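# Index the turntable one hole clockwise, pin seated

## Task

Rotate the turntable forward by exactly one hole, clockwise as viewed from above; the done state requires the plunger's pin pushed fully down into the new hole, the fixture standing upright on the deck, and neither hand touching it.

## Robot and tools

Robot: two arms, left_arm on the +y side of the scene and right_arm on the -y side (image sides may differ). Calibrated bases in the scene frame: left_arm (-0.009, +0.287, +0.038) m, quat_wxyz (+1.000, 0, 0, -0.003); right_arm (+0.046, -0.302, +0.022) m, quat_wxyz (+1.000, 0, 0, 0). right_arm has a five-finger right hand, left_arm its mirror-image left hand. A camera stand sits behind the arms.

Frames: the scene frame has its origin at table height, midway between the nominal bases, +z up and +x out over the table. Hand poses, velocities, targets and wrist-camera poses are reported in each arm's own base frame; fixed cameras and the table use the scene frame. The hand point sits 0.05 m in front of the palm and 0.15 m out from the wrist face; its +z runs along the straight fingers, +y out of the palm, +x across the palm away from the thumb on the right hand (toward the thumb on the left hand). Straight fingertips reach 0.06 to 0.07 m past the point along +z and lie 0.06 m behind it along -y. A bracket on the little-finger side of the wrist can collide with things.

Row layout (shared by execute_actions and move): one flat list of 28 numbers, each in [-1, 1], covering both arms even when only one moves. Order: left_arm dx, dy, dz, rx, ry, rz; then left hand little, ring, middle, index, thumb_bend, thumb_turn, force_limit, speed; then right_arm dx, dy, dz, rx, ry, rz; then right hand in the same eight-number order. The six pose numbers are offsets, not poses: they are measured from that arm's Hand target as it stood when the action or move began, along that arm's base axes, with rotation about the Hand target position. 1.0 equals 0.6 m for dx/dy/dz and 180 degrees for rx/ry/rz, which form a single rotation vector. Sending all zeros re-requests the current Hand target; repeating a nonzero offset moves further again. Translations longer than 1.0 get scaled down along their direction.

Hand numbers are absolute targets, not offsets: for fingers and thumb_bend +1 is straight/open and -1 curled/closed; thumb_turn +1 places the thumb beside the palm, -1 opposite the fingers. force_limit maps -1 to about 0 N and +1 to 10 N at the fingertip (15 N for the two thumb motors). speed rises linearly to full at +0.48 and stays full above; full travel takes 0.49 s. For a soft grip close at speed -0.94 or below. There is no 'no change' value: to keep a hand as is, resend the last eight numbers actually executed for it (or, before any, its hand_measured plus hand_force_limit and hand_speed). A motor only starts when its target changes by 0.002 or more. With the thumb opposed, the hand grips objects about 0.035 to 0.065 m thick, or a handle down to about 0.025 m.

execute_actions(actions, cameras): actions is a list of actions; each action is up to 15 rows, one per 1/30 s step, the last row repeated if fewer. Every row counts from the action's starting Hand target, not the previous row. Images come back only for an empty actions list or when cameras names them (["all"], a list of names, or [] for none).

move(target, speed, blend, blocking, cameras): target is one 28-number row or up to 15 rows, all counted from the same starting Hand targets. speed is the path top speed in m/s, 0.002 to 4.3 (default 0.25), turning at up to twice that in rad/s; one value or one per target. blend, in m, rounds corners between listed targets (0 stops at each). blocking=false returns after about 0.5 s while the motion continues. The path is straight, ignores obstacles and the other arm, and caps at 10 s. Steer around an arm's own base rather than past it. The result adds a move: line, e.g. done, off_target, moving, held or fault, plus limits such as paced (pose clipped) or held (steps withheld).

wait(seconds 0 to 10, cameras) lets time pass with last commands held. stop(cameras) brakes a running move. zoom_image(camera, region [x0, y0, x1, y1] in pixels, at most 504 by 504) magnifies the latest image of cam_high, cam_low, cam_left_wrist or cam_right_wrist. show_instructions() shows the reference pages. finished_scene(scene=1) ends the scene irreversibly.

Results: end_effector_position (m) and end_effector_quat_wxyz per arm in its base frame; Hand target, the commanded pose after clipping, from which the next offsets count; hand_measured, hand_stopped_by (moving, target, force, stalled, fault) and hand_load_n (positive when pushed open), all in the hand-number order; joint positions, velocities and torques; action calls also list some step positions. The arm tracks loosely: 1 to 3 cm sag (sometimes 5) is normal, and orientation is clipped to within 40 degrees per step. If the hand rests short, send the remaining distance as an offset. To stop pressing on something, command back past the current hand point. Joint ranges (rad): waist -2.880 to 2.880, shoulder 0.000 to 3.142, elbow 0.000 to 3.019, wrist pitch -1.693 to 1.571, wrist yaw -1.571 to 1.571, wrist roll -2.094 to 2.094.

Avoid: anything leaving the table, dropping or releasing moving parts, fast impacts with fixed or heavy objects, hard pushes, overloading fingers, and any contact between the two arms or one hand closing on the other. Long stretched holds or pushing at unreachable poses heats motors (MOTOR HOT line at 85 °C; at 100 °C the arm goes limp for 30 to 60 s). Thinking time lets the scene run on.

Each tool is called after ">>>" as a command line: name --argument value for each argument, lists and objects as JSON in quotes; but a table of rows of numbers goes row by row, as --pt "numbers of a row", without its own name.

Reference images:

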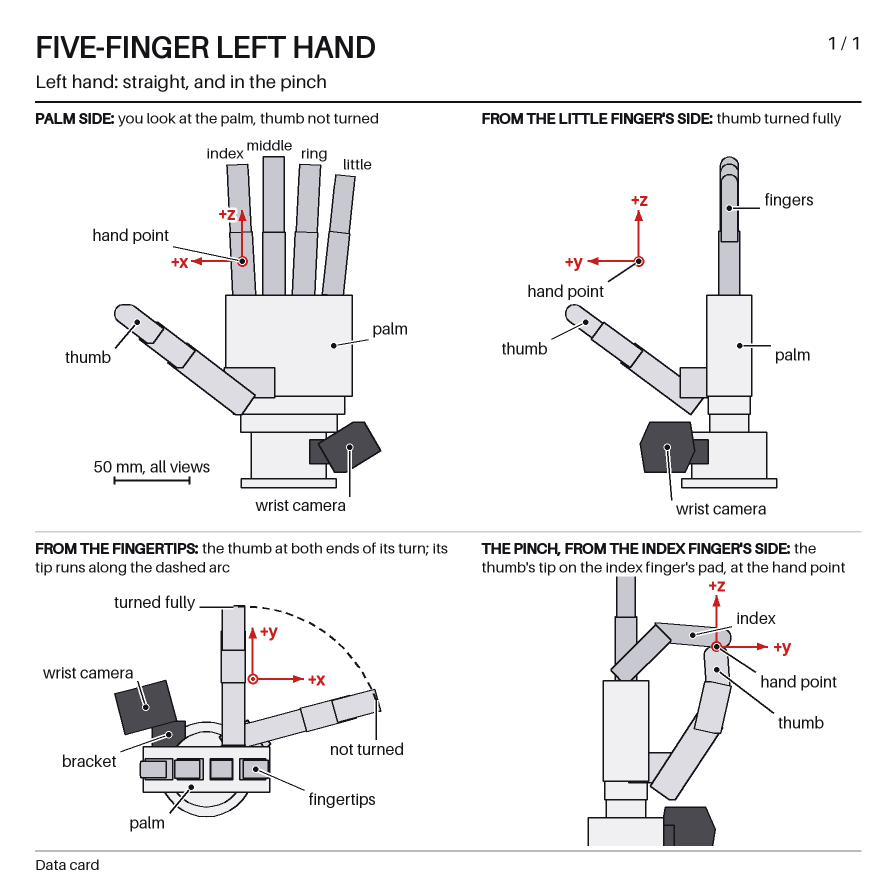

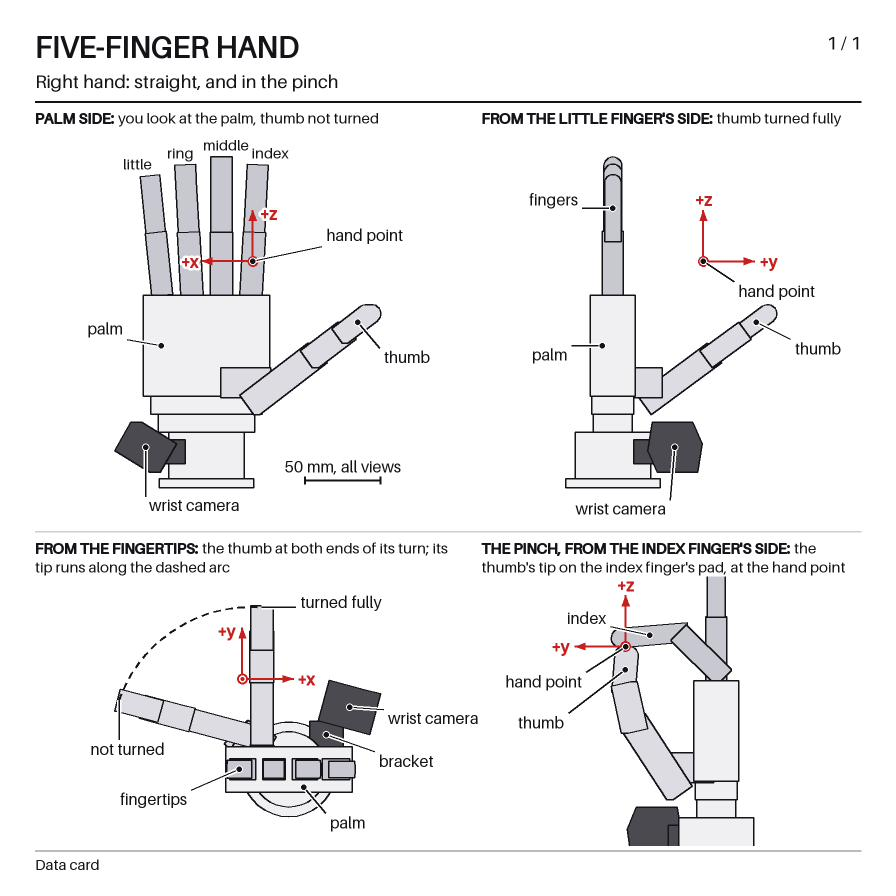

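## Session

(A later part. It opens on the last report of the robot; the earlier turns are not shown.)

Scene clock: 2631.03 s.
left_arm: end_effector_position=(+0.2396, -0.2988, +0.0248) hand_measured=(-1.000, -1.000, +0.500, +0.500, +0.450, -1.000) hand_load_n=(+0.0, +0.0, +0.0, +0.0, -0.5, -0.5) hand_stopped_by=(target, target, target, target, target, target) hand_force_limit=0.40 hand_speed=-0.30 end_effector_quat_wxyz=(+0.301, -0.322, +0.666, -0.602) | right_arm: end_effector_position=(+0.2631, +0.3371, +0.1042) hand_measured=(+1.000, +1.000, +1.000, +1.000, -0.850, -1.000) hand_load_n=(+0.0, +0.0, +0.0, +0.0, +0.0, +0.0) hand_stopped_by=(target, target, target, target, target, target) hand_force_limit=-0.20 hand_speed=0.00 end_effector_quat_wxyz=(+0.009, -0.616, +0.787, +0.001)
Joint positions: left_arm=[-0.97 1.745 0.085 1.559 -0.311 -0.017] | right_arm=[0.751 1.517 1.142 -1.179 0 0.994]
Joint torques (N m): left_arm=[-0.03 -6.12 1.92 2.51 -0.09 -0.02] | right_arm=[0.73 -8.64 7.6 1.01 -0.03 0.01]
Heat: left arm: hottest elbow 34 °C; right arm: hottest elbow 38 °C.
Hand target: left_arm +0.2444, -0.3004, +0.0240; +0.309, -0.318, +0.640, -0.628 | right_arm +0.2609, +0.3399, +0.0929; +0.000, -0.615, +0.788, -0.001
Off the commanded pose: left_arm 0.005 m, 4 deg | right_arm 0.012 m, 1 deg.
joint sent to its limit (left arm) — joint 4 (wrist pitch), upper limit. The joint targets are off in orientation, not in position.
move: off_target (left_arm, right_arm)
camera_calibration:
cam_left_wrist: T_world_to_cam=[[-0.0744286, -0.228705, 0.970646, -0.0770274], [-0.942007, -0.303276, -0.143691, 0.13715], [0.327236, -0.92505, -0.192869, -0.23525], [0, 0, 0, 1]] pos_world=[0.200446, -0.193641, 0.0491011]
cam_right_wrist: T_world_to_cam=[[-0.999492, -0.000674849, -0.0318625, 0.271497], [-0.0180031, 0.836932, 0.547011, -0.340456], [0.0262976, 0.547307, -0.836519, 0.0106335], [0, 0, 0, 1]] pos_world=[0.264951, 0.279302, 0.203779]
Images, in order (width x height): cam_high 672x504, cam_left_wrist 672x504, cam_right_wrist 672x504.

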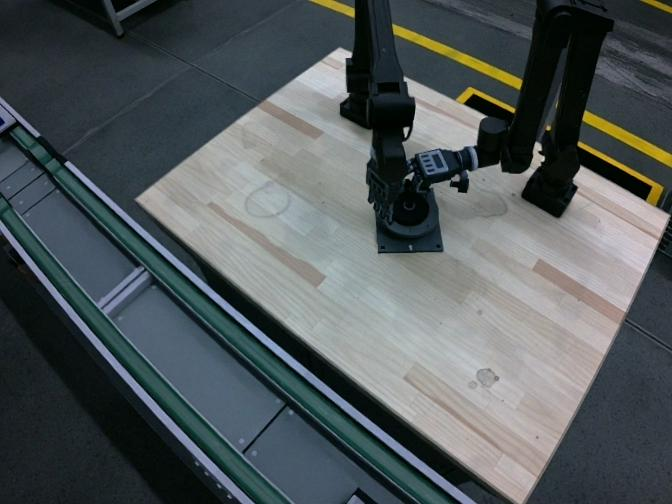

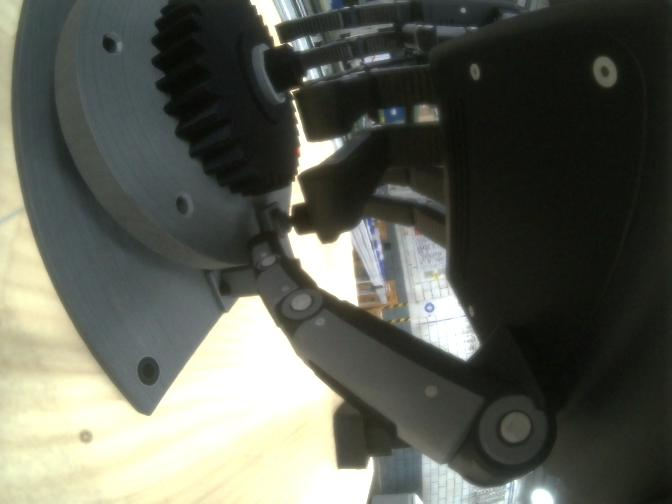

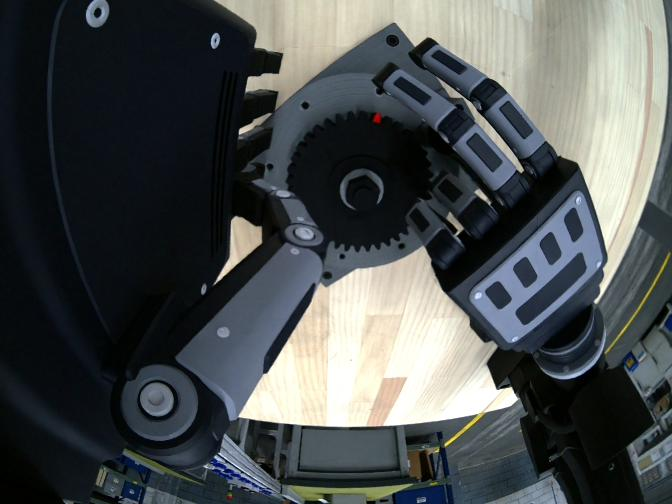

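>>> move --target '[0,0,0,0,0,0,-1,-1,-0.05,-0.05,-0.05,-1,0.5,-0.5,0,0,0,0,0,0,1,1,1,1,-0.85,-1,-0.2,0]' --cameras '["cam_left_wrist"]'

>>> zoom_image --camera "cam_left_wrist" --region '[180, 150, 380, 350]'

Scene clock: 2635.37 s.
left_arm: end_effector_position=(+0.2405, -0.3002, +0.0244) hand_measured=(-1.000, -1.000, +0.002, -0.050, +0.176, -1.000) hand_load_n=(+0.0, +0.0, +17.0, +0.0, +11.5, +0.5) hand_stopped_by=(target, target, force, target, force, target) hand_force_limit=0.50 hand_speed=-0.50 end_effector_quat_wxyz=(+0.300, -0.322, +0.666, -0.602) | right_arm: end_effector_position=(+0.2631, +0.3371, +0.1042) hand_measured=(+1.000, +1.000, +1.000, +1.000, -0.850, -1.000) hand_load_n=(+0.0, +0.0, +0.0, +0.0, +0.0, +0.0) hand_stopped_by=(target, target, target, target, target, target) hand_force_limit=-0.20 hand_speed=0.00 end_effector_quat_wxyz=(+0.009, -0.616, +0.788, +0.001)
Joint positions: left_arm=[-0.97 1.75 0.09 1.56 -0.311 -0.018] | right_arm=[0.751 1.517 1.142 -1.179 0 0.994]
Joint torques (N m): left_arm=[0.38 -6.83 1.54 2.7 -0.12 -0.03] | right_arm=[0.73 -8.7 7.56 0.94 -0.02 0]
Heat: left arm: hottest elbow 34 °C; right arm: hottest elbow 38 °C.
Hand target: left_arm +0.2444, -0.3003, +0.0240; +0.309, -0.318, +0.640, -0.627 | right_arm +0.2609, +0.3400, +0.0929; +0.000, -0.615, +0.788, -0.001
Off the commanded pose: left_arm 0.004 m, 4 deg | right_arm 0.012 m, 1 deg.
joint sent to its limit (left arm) — joint 4 (wrist pitch), upper limit. The joint targets are off in orientation, not in position.
move: off_target (left_arm, right_arm)
camera_calibration:
cam_left_wrist: T_world_to_cam=[[-0.0740769, -0.227222, 0.971022, -0.0764921], [-0.942004, -0.303648, -0.142918, 0.13747], [0.327323, -0.925294, -0.19155, -0.237118], [0, 0, 0, 1]] pos_world=[0.201446, -0.195042, 0.0485024]
Images, in order (width x height): cam_left_wrist 672x504.

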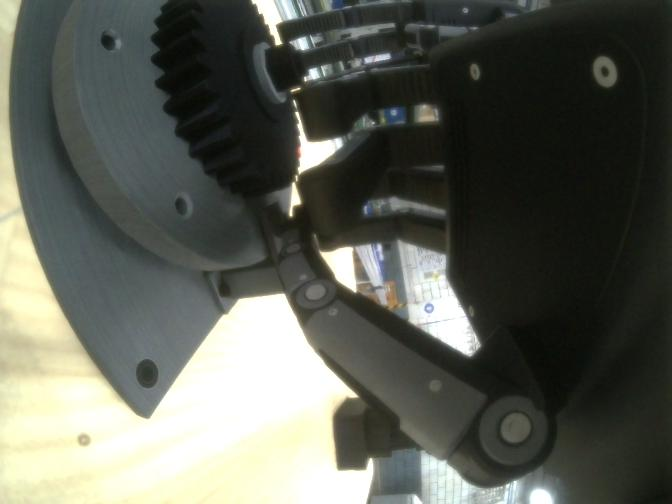

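Scaled by 2.520 from the camera's 672x504 image, which has a finer 960x720 frame.

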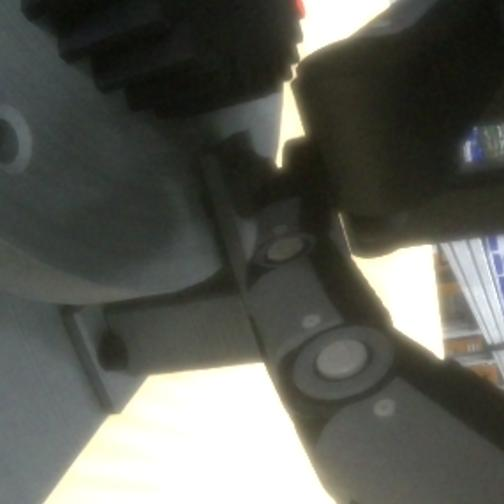

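>>> move --target '[0.013,-0.010,0.06,0,0,0,-1,-1,-0.05,-0.05,-0.05,-1,0.5,-0.5,0,0,0,0,0,0,1,1,1,1,-0.85,-1,-0.2,0]' --speed 0.05 --cameras '["cam_left_wrist","cam_right_wrist"]'

>>> zoom_image --camera "cam_left_wrist" --region '[180, 150, 380, 350]'

Scene clock: 2644.50 s.
left_arm: end_effector_position=(+0.2414, -0.2997, +0.0274) hand_measured=(-1.000, -1.000, +0.002, -0.050, +0.176, -1.000) hand_load_n=(+0.0, +0.0, +15.0, +0.5, +15.5, +3.0) hand_stopped_by=(target, target, force, target, force, target) hand_force_limit=0.50 hand_speed=-0.50 end_effector_quat_wxyz=(+0.298, -0.320, +0.675, -0.595) | right_arm: end_effector_position=(+0.2631, +0.3371, +0.1042) hand_measured=(+1.000, +1.000, +1.000, +1.000, -0.850, -1.000) hand_load_n=(+0.0, +0.0, +0.0, +0.0, +0.0, +0.0) hand_stopped_by=(target, target, target, target, target, target) hand_force_limit=-0.20 hand_speed=0.00 end_effector_quat_wxyz=(+0.009, -0.616, +0.788, +0.001)
Joint positions: left_arm=[-0.959 1.665 0.091 1.454 -0.293 -0.013] | right_arm=[0.751 1.517 1.142 -1.179 0 0.994]
Joint torques (N m): left_arm=[-1.14 -12.34 2.78 3.33 -0.23 0.1] | right_arm=[0.73 -8.94 7.58 0.91 -0.01 0]
Heat: left arm: hottest elbow 33 °C; right arm: hottest elbow 39 °C.
Hand target: left_arm +0.2523, -0.3063, +0.0600; +0.309, -0.318, +0.640, -0.627 | right_arm +0.2609, +0.3400, +0.0929; +0.000, -0.615, +0.788, -0.001
Off the commanded pose: left_arm 0.035 m, 6 deg | right_arm 0.012 m, 1 deg.
move: off_target (left_arm, right_arm)
camera_calibration:
cam_left_wrist: T_world_to_cam=[[-0.0662707, -0.245815, 0.967049, -0.0865664], [-0.945583, -0.293951, -0.139519, 0.142584], [0.318561, -0.923671, -0.212958, -0.233049], [0, 0, 0, 1]] pos_world=[0.203329, -0.194627, 0.0539777]
cam_right_wrist: T_world_to_cam=[[-0.999492, -0.000314646, -0.0318588, 0.271396], [-0.0176997, 0.836932, 0.547021, -0.340623], [0.0264915, 0.547307, -0.836512, 0.0105259], [0, 0, 0, 1]] pos_world=[0.264951, 0.279402, 0.203779]
Images, in order (width x height): cam_left_wrist 672x504, cam_right_wrist 672x504.

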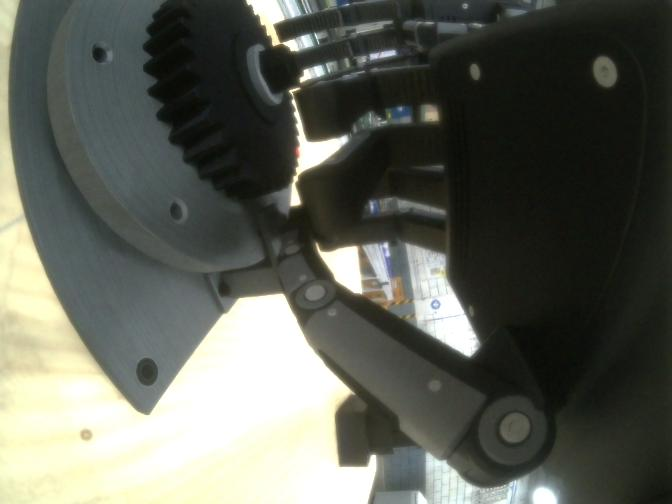

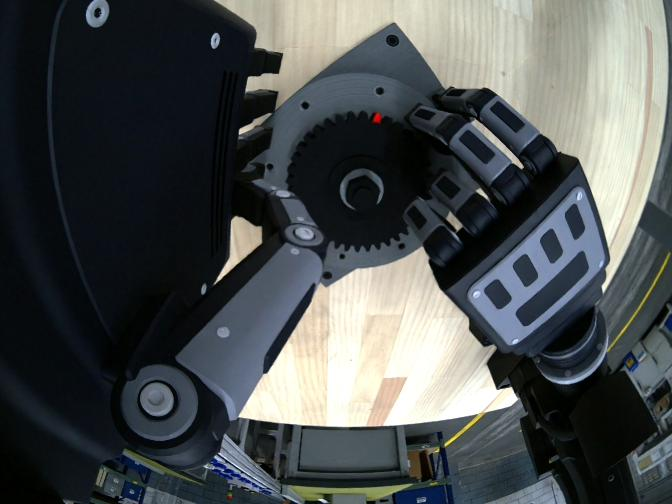

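Scaled by 2.520 from the camera's 672x504 image, which has a finer 960x720 frame.

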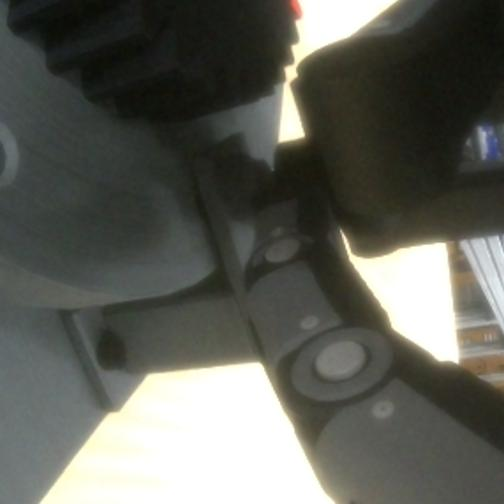

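>>> move --target '[0.013,-0.010,0.04,0,0,0,-1,-1,-0.05,-0.05,-0.05,-1,0.5,-0.5,0,0,0,0,0,0,1,1,1,1,-0.85,-1,-0.2,0]' --speed 0.05 --cameras '["cam_left_wrist","cam_right_wrist","cam_low"]'

>>> zoom_image --camera "cam_right_wrist" --region '[240, 0, 490, 250]'

>>> zoom_image --camera "cam_low" --region '[370, 260, 410, 300]'

Scene clock: 2652.20 s.
left_arm: end_effector_position=(+0.2389, -0.2959, +0.0302) hand_measured=(-1.000, -1.000, +0.002, -0.050, +0.178, -1.000) hand_load_n=(+0.0, +0.0, +13.0, +0.5, +23.5, +5.0) hand_stopped_by=(target, target, force, target, force, target) hand_force_limit=0.50 hand_speed=-0.50 end_effector_quat_wxyz=(+0.292, -0.319, +0.696, -0.574) | right_arm: end_effector_position=(+0.2631, +0.3371, +0.1042) hand_measured=(+1.000, +1.000, +1.000, +1.000, -0.850, -1.000) hand_load_n=(+0.0, +0.0, +0.0, +0.0, +0.0, +0.0) hand_stopped_by=(target, target, target, target, target, target) hand_force_limit=-0.20 hand_speed=0.00 end_effector_quat_wxyz=(+0.009, -0.616, +0.788, +0.001)
Joint positions: left_arm=[-0.95 1.489 0.093 1.216 -0.275 -0.009] | right_arm=[0.751 1.517 1.142 -1.179 0 0.994]
Joint torques (N m): left_arm=[0.97 -13.1 6.17 4.21 -0.4 0.06] | right_arm=[0.67 -8.82 7.57 0.95 -0.02 0.01]
Heat: left arm: hottest elbow 33 °C; right arm: hottest elbow 38 °C.
Hand target: left_arm +0.2601, -0.3124, +0.0840; +0.309, -0.318, +0.640, -0.627 | right_arm +0.2609, +0.3400, +0.0929; +0.000, -0.615, +0.788, -0.001
Off the commanded pose: left_arm 0.060 m, 9 deg | right_arm 0.012 m, 1 deg.
move: off_target (left_arm, right_arm)
camera_calibration:
cam_left_wrist: T_world_to_cam=[[-0.0357604, -0.29341, 0.955318, -0.109589], [-0.952667, -0.278777, -0.121283, 0.147317], [0.301906, -0.914436, -0.269552, -0.219801], [0, 0, 0, 1]] pos_world=[0.202784, -0.192079, 0.0633117]
cam_right_wrist: T_world_to_cam=[[-0.999492, -0.000314646, -0.0318588, 0.271396], [-0.0176997, 0.836932, 0.547021, -0.340623], [0.0264915, 0.547307, -0.836512, 0.0105259], [0, 0, 0, 1]] pos_world=[0.264951, 0.279402, 0.203779]
Images, in order (width x height): cam_low 672x504, cam_left_wrist 672x504, cam_right_wrist 672x504.

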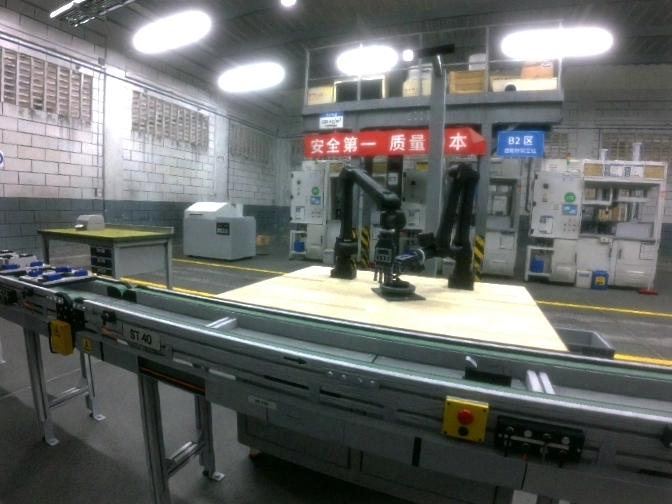

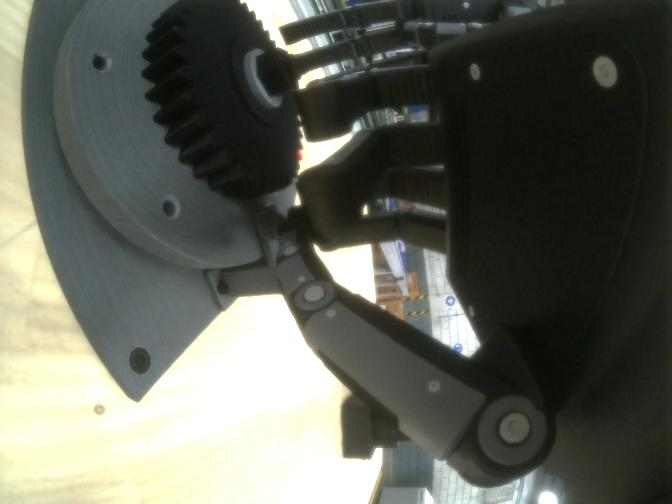

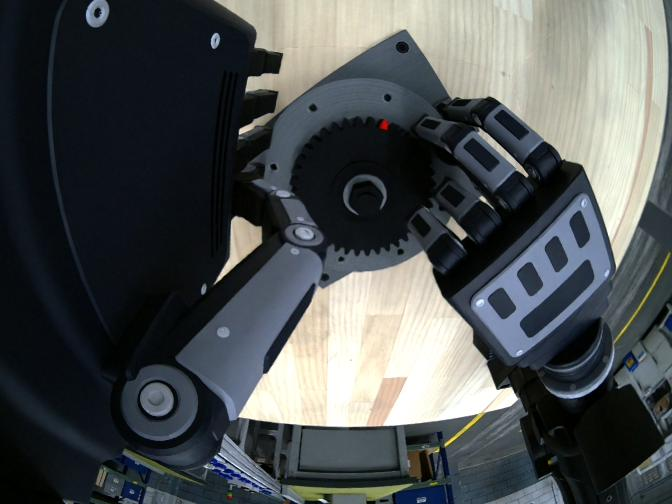

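Scaled by 2.016 from the camera's 672x504 image, which has a finer 960x720 frame.

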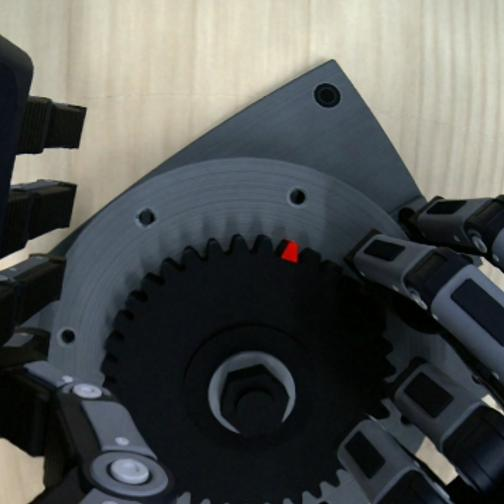

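Scaled by 12.600.

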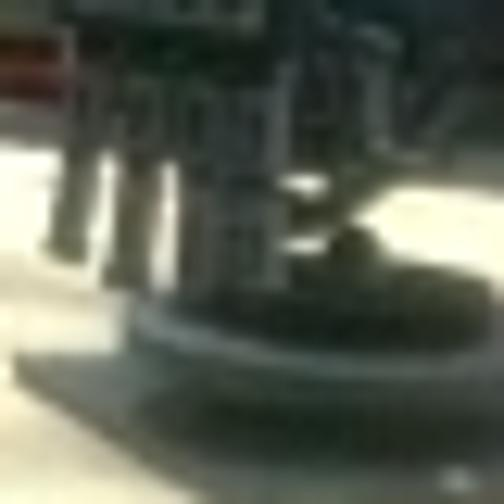

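>>> move --pt "0 0 0 0 0 0 -1 -1 -0.05 -0.05 -0.05 -1 0.5 -0.5 0 0.005 -0.02 0 0 0 1 1 1 1 -0.85 -1 -0.2 0" --pt "0 0 0 0 0 0 -1 -1 -0.05 -0.05 -0.05 -1 0.5 -0.5 -0.0518 0.0215 -0.015 0 0 0 1 1 1 1 -0.85 -1 -0.2 0" --speed 0.08 --blend 0.002 --cameras '["cam_right_wrist"]'

Scene clock: 2671.83 s.
left_arm: end_effector_position=(+0.2389, -0.2959, +0.0301) hand_measured=(-1.000, -1.000, +0.002, -0.050, +0.178, -1.000) hand_load_n=(+0.0, +0.5, +13.0, +0.5, +23.5, +4.5) hand_stopped_by=(target, target, force, target, force, target) hand_force_limit=0.50 hand_speed=-0.50 end_effector_quat_wxyz=(+0.292, -0.319, +0.696, -0.574) | right_arm: end_effector_position=(+0.2455, +0.3516, +0.0928) hand_measured=(+1.000, +1.000, +1.000, +1.000, -0.850, -1.000) hand_load_n=(+0.0, +0.0, +0.5, +0.0, +0.0, +0.0) hand_stopped_by=(target, target, target, target, target, target) hand_force_limit=-0.20 hand_speed=0.00 end_effector_quat_wxyz=(+0.012, -0.610, +0.792, -0.006)
Joint positions: left_arm=[-0.95 1.489 0.093 1.215 -0.275 -0.009] | right_arm=[0.811 1.516 1.112 -1.145 0.015 1.069]
Joint torques (N m): left_arm=[1.32 -13.33 6.17 4.12 -0.38 0.05] | right_arm=[1.79 -10.17 6.11 0.77 -0.58 -0.01]
Heat: left arm: hottest elbow 33 °C; right arm: hottest elbow 38 °C.
Hand target: left_arm +0.2600, -0.3123, +0.0838; +0.309, -0.318, +0.640, -0.627 | right_arm +0.2297, +0.3529, +0.0839; +0.000, -0.615, +0.788, -0.001
Off the commanded pose: left_arm 0.060 m, 9 deg | right_arm 0.018 m, 2 deg.
move: off_target (left_arm, right_arm)
camera_calibration:
cam_right_wrist: T_world_to_cam=[[-0.998883, 0.0153472, -0.0446994, 0.248985], [-0.011325, 0.840519, 0.541664, -0.349098], [0.0458837, 0.541565, -0.839406, -0.00888339], [0, 0, 0, 1]] pos_world=[0.245161, 0.294413, 0.192766]
Images, in order (width x height): cam_right_wrist 672x504.

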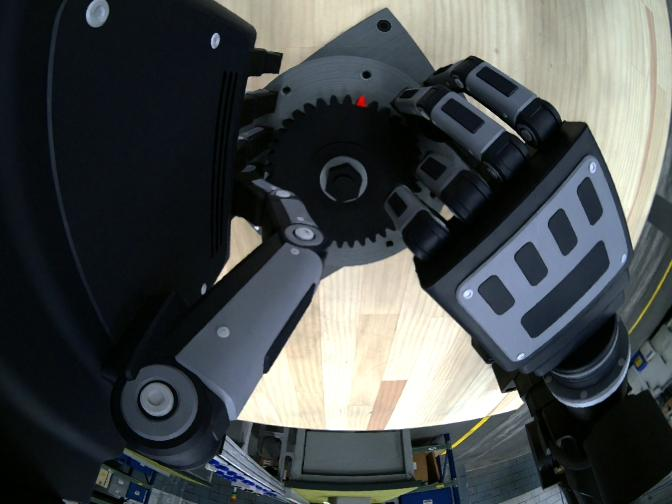

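>>> move --target '[0,0,0,0,0,0,-1,-1,-0.05,-0.05,-0.05,-1,0.5,-0.5,-0.0032,-0.0047,0,0,0,0.044,1,1,1,1,-0.85,-1,-0.2,0]' --speed 0.05 --cameras '["cam_right_wrist","cam_left_wrist"]'

>>> zoom_image --camera "cam_right_wrist" --region '[250, 0, 500, 250]'

Scene clock: 2678.10 s.
left_arm: end_effector_position=(+0.2389, -0.2959, +0.0301) hand_measured=(-1.000, -1.000, +0.002, -0.050, +0.178, -1.000) hand_load_n=(+0.0, +0.0, +13.0, +0.5, +23.5, +4.5) hand_stopped_by=(target, target, force, target, force, target) hand_force_limit=0.50 hand_speed=-0.50 end_effector_quat_wxyz=(+0.292, -0.319, +0.696, -0.574) | right_arm: end_effector_position=(+0.2421, +0.3470, +0.0925) hand_measured=(+1.000, +1.000, +1.000, +1.000, -0.850, -1.000) hand_load_n=(+0.0, +0.0, -2.5, +1.0, +0.0, +0.0) hand_stopped_by=(target, target, target, target, target, target) hand_force_limit=-0.20 hand_speed=0.00 end_effector_quat_wxyz=(+0.014, -0.650, +0.759, -0.006)
Joint positions: left_arm=[-0.95 1.489 0.093 1.215 -0.275 -0.009] | right_arm=[0.811 1.516 1.111 -1.139 0.016 0.965]
Joint torques (N m): left_arm=[1.14 -13.27 6.11 4.37 -0.4 0.02] | right_arm=[2.14 -9.11 7.36 0.53 -0.59 -0.31]
Heat: left arm: hottest elbow 33 °C; right arm: hottest elbow 37 °C.
Hand target: left_arm +0.2600, -0.3123, +0.0838; +0.309, -0.318, +0.640, -0.627 | right_arm +0.2278, +0.3500, +0.0838; +0.000, -0.668, +0.744, -0.001
Off the commanded pose: left_arm 0.060 m, 9 deg | right_arm 0.017 m, 3 deg.
move: off_target (left_arm, right_arm)
camera_calibration:
cam_left_wrist: T_world_to_cam=[[-0.0356017, -0.293676, 0.955242, -0.109542], [-0.9527, -0.278703, -0.12119, 0.147348], [0.30182, -0.914373, -0.269863, -0.219686], [0, 0, 0, 1]] pos_world=[0.202784, -0.191979, 0.0632114]
cam_right_wrist: T_world_to_cam=[[-0.994846, -0.0885293, -0.0494326, 0.281128], [-0.101171, 0.834256, 0.542016, -0.32127], [-0.00674484, 0.544223, -0.838913, 0.00528415], [0, 0, 0, 1]] pos_world=[0.247212, 0.290034, 0.192463]
Images, in order (width x height): cam_left_wrist 672x504, cam_right_wrist 672x504.

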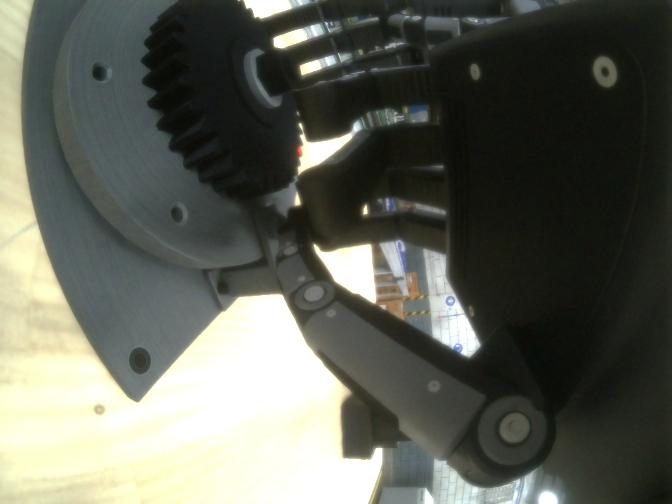

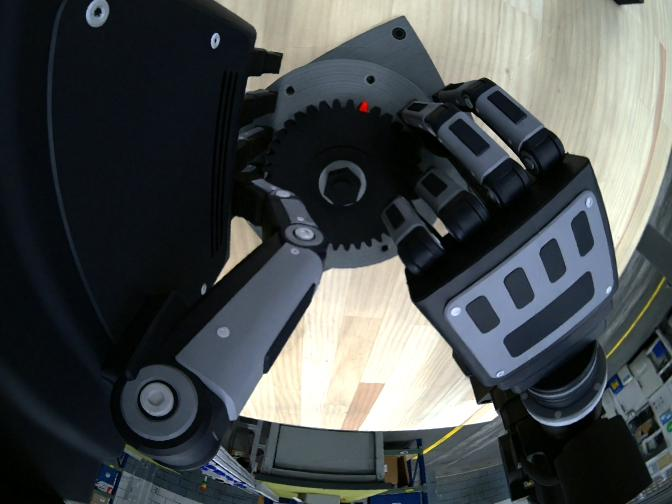

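Scaled by 2.016 from the camera's 672x504 image, which has a finer 960x720 frame.

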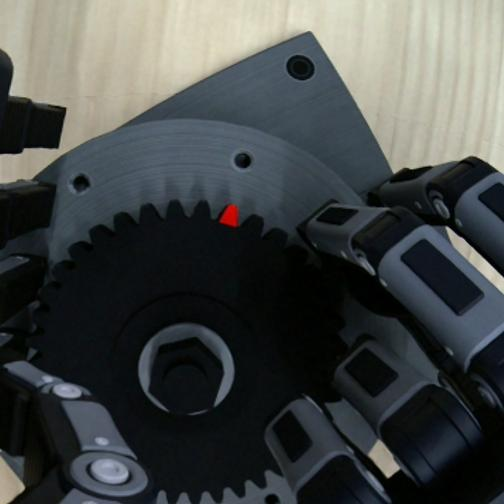

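>>> move --target '[-0.01,0.008,-0.085,0,0,0,-1,-1,-0.05,-0.05,-0.05,-1,0.5,-0.5,0,0,0,0,0,0,1,1,1,1,-0.85,-1,-0.2,0]' --speed 0.03 --cameras '["cam_right_wrist","cam_left_wrist"]'

>>> zoom_image --camera "cam_right_wrist" --region '[250, 0, 500, 250]'

Scene clock: 2695.13 s.
left_arm: end_effector_position=(+0.2388, -0.2949, +0.0226) hand_measured=(-1.000, -1.000, +0.002, -0.050, +0.178, -1.000) hand_load_n=(+0.0, +0.5, +12.5, +0.0, +10.5, +0.5) hand_stopped_by=(target, target, force, target, force, target) hand_force_limit=0.50 hand_speed=-0.50 end_effector_quat_wxyz=(+0.295, -0.320, +0.672, -0.599) | right_arm: end_effector_position=(+0.2421, +0.3475, +0.0925) hand_measured=(+1.000, +1.000, +1.000, +1.000, -0.850, -1.000) hand_load_n=(+0.0, +0.0, -0.5, +0.5, +0.0, +0.0) hand_stopped_by=(target, target, target, target, target, target) hand_force_limit=-0.20 hand_speed=0.00 end_effector_quat_wxyz=(+0.015, -0.652, +0.758, -0.006)
Joint positions: left_arm=[-0.95 1.738 0.077 1.548 -0.28 -0.018] | right_arm=[0.812 1.516 1.111 -1.137 0.016 0.962]
Joint torques (N m): left_arm=[0.03 -6.3 4.56 3.11 -0.52 0] | right_arm=[1.85 -9 7.38 0.47 -0.56 -0.26]
Heat: left arm: hottest elbow 33 °C; right arm: hottest elbow 37 °C.
Hand target: left_arm +0.2541, -0.3076, +0.0330; +0.309, -0.318, +0.640, -0.628 | right_arm +0.2277, +0.3500, +0.0838; +0.000, -0.668, +0.744, -0.001
Off the commanded pose: left_arm 0.022 m, 5 deg | right_arm 0.017 m, 3 deg.
joint sent to its limit (left arm) — joint 4 (wrist pitch), upper limit. The joint targets still meet the commanded pose.
move: off_target (left_arm, right_arm)
camera_calibration:
cam_left_wrist: T_world_to_cam=[[-0.0672111, -0.234968, 0.969677, -0.0775339], [-0.946483, -0.292481, -0.136476, 0.141409], [0.315679, -0.926955, -0.202735, -0.229333], [0, 0, 0, 1]] pos_world=[0.201026, -0.18944, 0.0479881]
cam_right_wrist: T_world_to_cam=[[-0.994357, -0.0929331, -0.0511668, 0.282738], [-0.105797, 0.832988, 0.543082, -0.320146], [-0.00784891, 0.54543, -0.83812, 0.00480893], [0, 0, 0, 1]] pos_world=[0.24731, 0.290331, 0.192363]
Images, in order (width x height): cam_left_wrist 672x504, cam_right_wrist 672x504.

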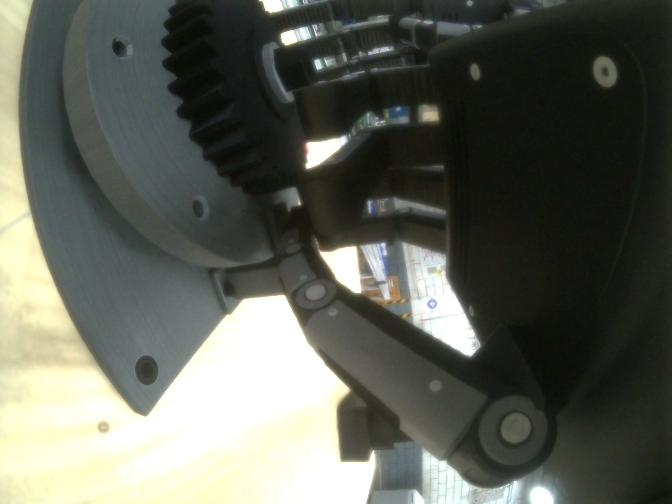

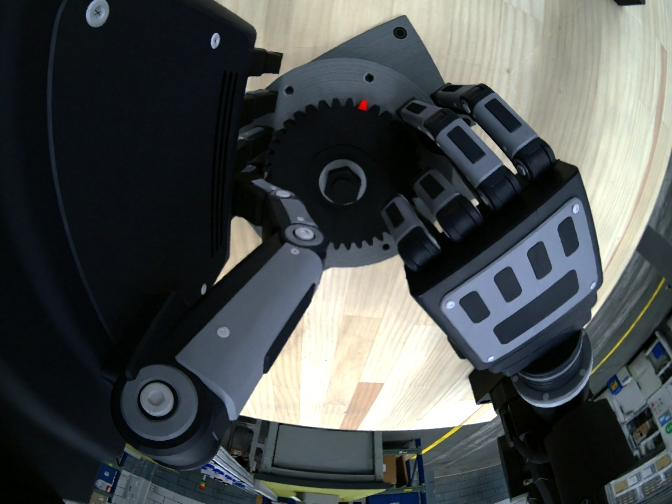

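Scaled by 2.016 from the camera's 672x504 image, which has a finer 960x720 frame.

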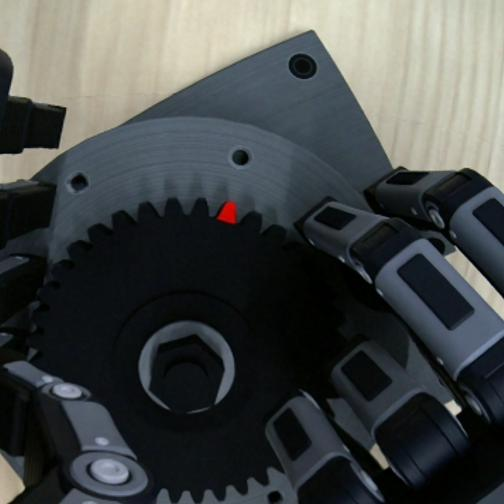

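>>> move --target '[0,0,0,0,0,0,-1,-1,0.5,0.5,0.45,-1,0.4,-0.5,0,0,0,0,0,0,1,1,1,1,-0.85,-1,-0.2,0]' --cameras '["cam_low"]'

Scene clock: 2707.23 s.
left_arm: end_effector_position=(+0.2428, -0.2970, +0.0294) hand_measured=(-1.000, -1.000, +0.500, +0.500, +0.450, -1.000) hand_load_n=(+0.0, +0.0, +0.0, +0.0, -1.0, -1.0) hand_stopped_by=(target, target, target, target, target, target) hand_force_limit=0.40 hand_speed=-0.50 end_effector_quat_wxyz=(+0.301, -0.322, +0.661, -0.607) | right_arm: end_effector_position=(+0.2421, +0.3475, +0.0925) hand_measured=(+1.000, +1.000, +1.000, +1.000, -0.850, -1.000) hand_load_n=(+0.0, +0.0, -1.0, +0.5, +0.5, +0.0) hand_stopped_by=(target, target, target, target, target, target) hand_force_limit=-0.20 hand_speed=0.00 end_effector_quat_wxyz=(+0.015, -0.652, +0.758, -0.006)
Joint positions: left_arm=[-0.95 1.738 0.083 1.57 -0.291 -0.018] | right_arm=[0.812 1.516 1.111 -1.137 0.016 0.962]
Joint torques (N m): left_arm=[0.26 -7.06 4.08 2.15 -0.1 0.04] | right_arm=[1.79 -9.05 7.31 0.5 -0.58 -0.26]
Heat: left arm: hottest elbow 33 °C; right arm: hottest elbow 36 °C.
Hand target: left_arm +0.2540, -0.3075, +0.0328; +0.309, -0.318, +0.640, -0.627 | right_arm +0.2277, +0.3500, +0.0838; +0.000, -0.668, +0.744, -0.001
Off the commanded pose: left_arm 0.016 m, 4 deg | right_arm 0.017 m, 3 deg.
joint sent to its limit (left arm) — joint 4 (wrist pitch), upper limit. The joint targets still meet the commanded pose.
move: off_target (left_arm, right_arm)
Images, in order (width x height): cam_low 672x504.

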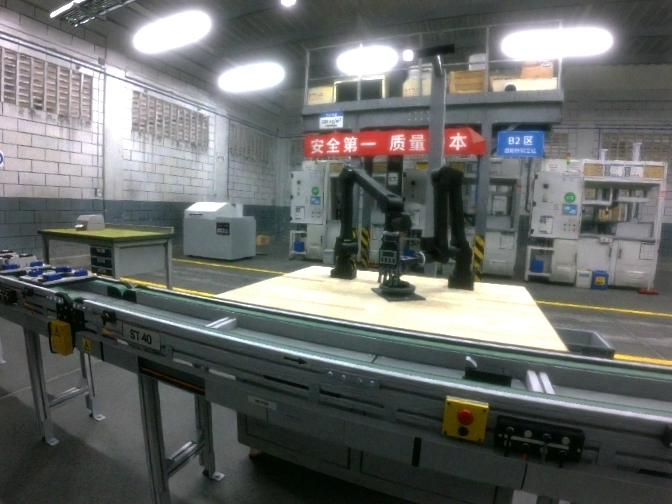

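>>> move --pt "-0.016 0.012 0.02 0 0 0 -1 -1 0.5 0.5 0.45 -1 0.4 -0.5 0.0705 -0.0167 0 0 0 0 1 1 1 1 -0.85 -1 -0.2 0" --pt "-0.016 0.012 0.1 0 0 0 -1 -1 0.5 0.5 0.45 -1 0.4 -0.5 0.0705 -0.0167 0.1 0 0 0 1 1 1 1 -0.85 -1 -0.2 0" --pt "-0.0485 0.0425 0.1123 0 0 0 -1 -1 0.5 0.5 0.45 -1 0.4 -0.5 0.0705 -0.0167 0.185 0 0 0 1 1 1 1 -0.85 -1 -0.2 0" --speed 0.1 --blend 0.005 --cameras '["all"]'

>>> zoom_image --camera "cam_right_wrist" --region '[250, 60, 470, 280]'

>>> zoom_image --camera "cam_high" --region '[360, 170, 460, 270]'

>>> zoom_image --camera "cam_low" --region '[370, 260, 410, 300]'

>>> zoom_image --camera "cam_left_wrist" --region '[100, 150, 260, 310]'

Scene clock: 2717.13 s.
left_arm: end_effector_position=(+0.2280, -0.2811, +0.1019) hand_measured=(-1.000, -1.000, +0.500, +0.500, +0.450, -1.000) hand_load_n=(+0.0, +0.0, +0.0, +0.0, +0.0, +0.0) hand_stopped_by=(target, target, target, target, target, target) hand_force_limit=0.40 hand_speed=-0.50 end_effector_quat_wxyz=(+0.311, -0.321, +0.636, -0.629) | right_arm: end_effector_position=(+0.2584, +0.3333, +0.1742) hand_measured=(+1.000, +1.000, +1.000, +1.000, -0.850, -1.000) hand_load_n=(+0.0, +0.0, +0.0, +0.0, +0.0, +0.0) hand_stopped_by=(target, target, target, target, target, target) hand_force_limit=-0.20 hand_speed=0.00 end_effector_quat_wxyz=(-0.023, -0.666, +0.746, +0.000)
Joint positions: left_arm=[-0.985 1.072 0.032 1.024 -0.341 -0.013] | right_arm=[0.755 1.516 1.329 -1.43 -0.001 0.868]
Joint torques (N m): left_arm=[-0.62 -3.19 6.74 1.42 -0.19 0] | right_arm=[-0.73 -11.52 12.01 0.12 0.06 -0.19]
Heat: left arm: hottest elbow 33 °C; right arm: hottest elbow 36 °C.
Hand target: left_arm +0.2250, -0.2821, +0.1003; +0.309, -0.318, +0.640, -0.627 | right_arm +0.2702, +0.3399, +0.1947; +0.000, -0.668, +0.744, -0.001
Off the commanded pose: left_arm 0.004 m, 1 deg | right_arm 0.025 m, 3 deg.
move: off_target (right_arm)
camera_calibration:
cam_left_wrist: T_world_to_cam=[[-0.121255, -0.16584, 0.97867, -0.121053], [-0.929632, -0.326654, -0.170532, 0.136032], [0.347967, -0.930481, -0.114562, -0.214463], [0, 0, 0, 1]] pos_world=[0.186407, -0.175194, 0.117099]
cam_right_wrist: T_world_to_cam=[[-0.991294, -0.130308, 0.0188837, 0.30119], [-0.102053, 0.851003, 0.51515, -0.35307], [-0.0831984, 0.508738, -0.856892, 0.116003], [0, 0, 0, 1]] pos_world=[0.272187, 0.280696, 0.275598]

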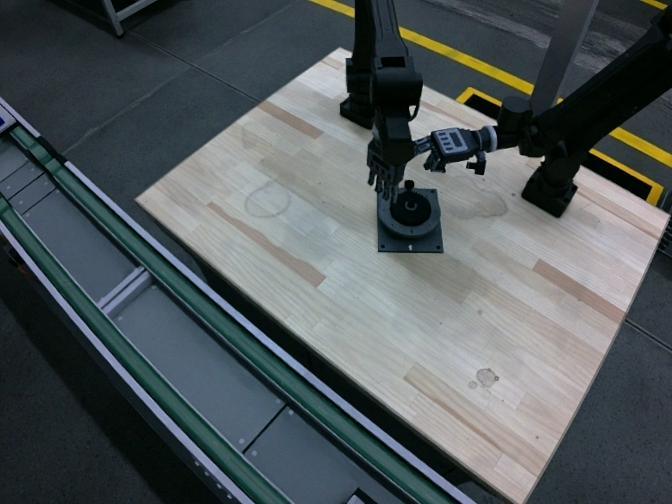

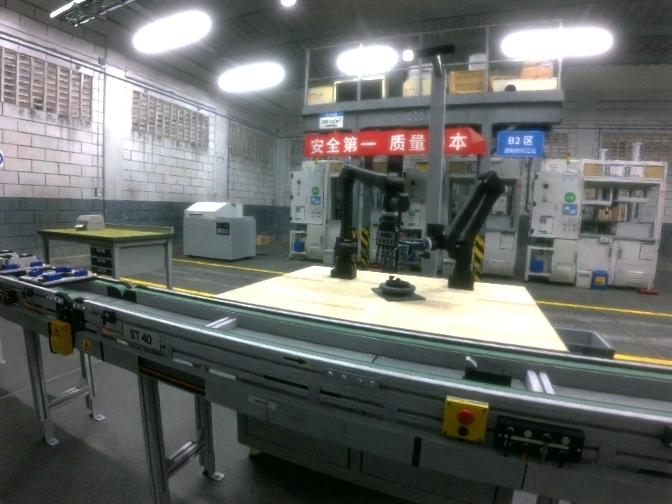

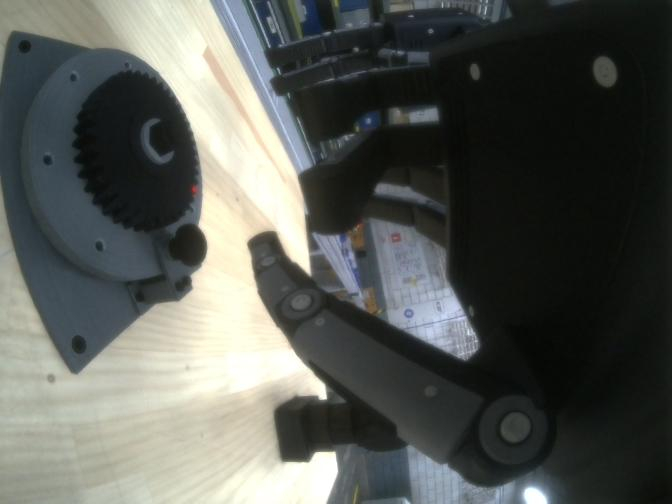

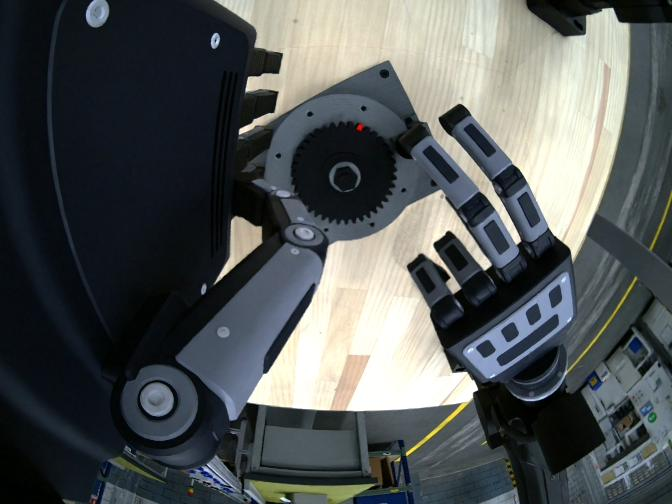

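Scaled by 2.291 from the camera's 672x504 image, which has a finer 960x720 frame.

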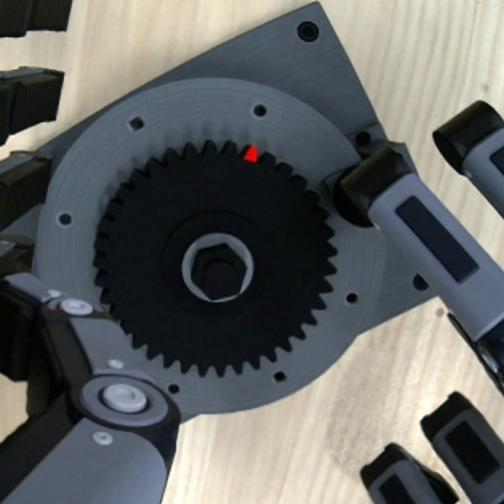

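Scaled by 5.040.

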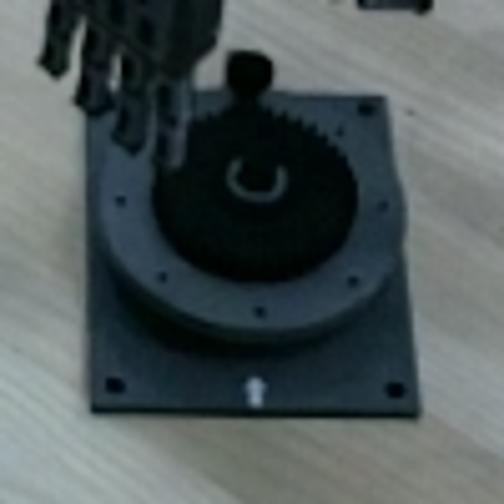

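Scaled by 12.600.

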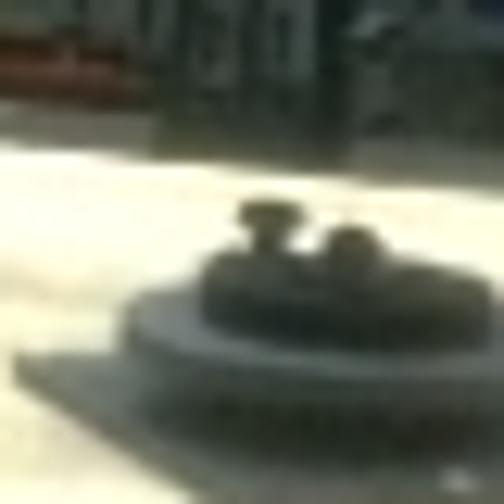

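Scaled by 3.150 from the camera's 672x504 image, which has a finer 960x720 frame.

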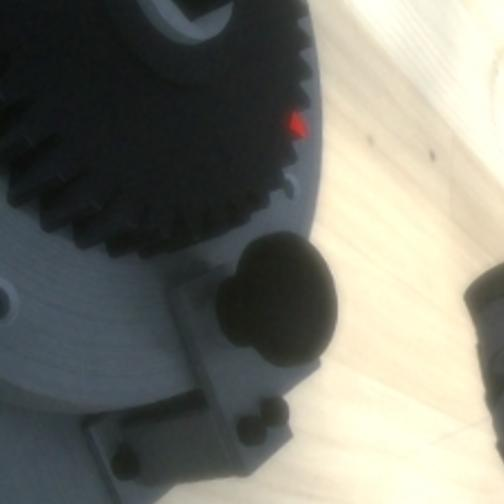

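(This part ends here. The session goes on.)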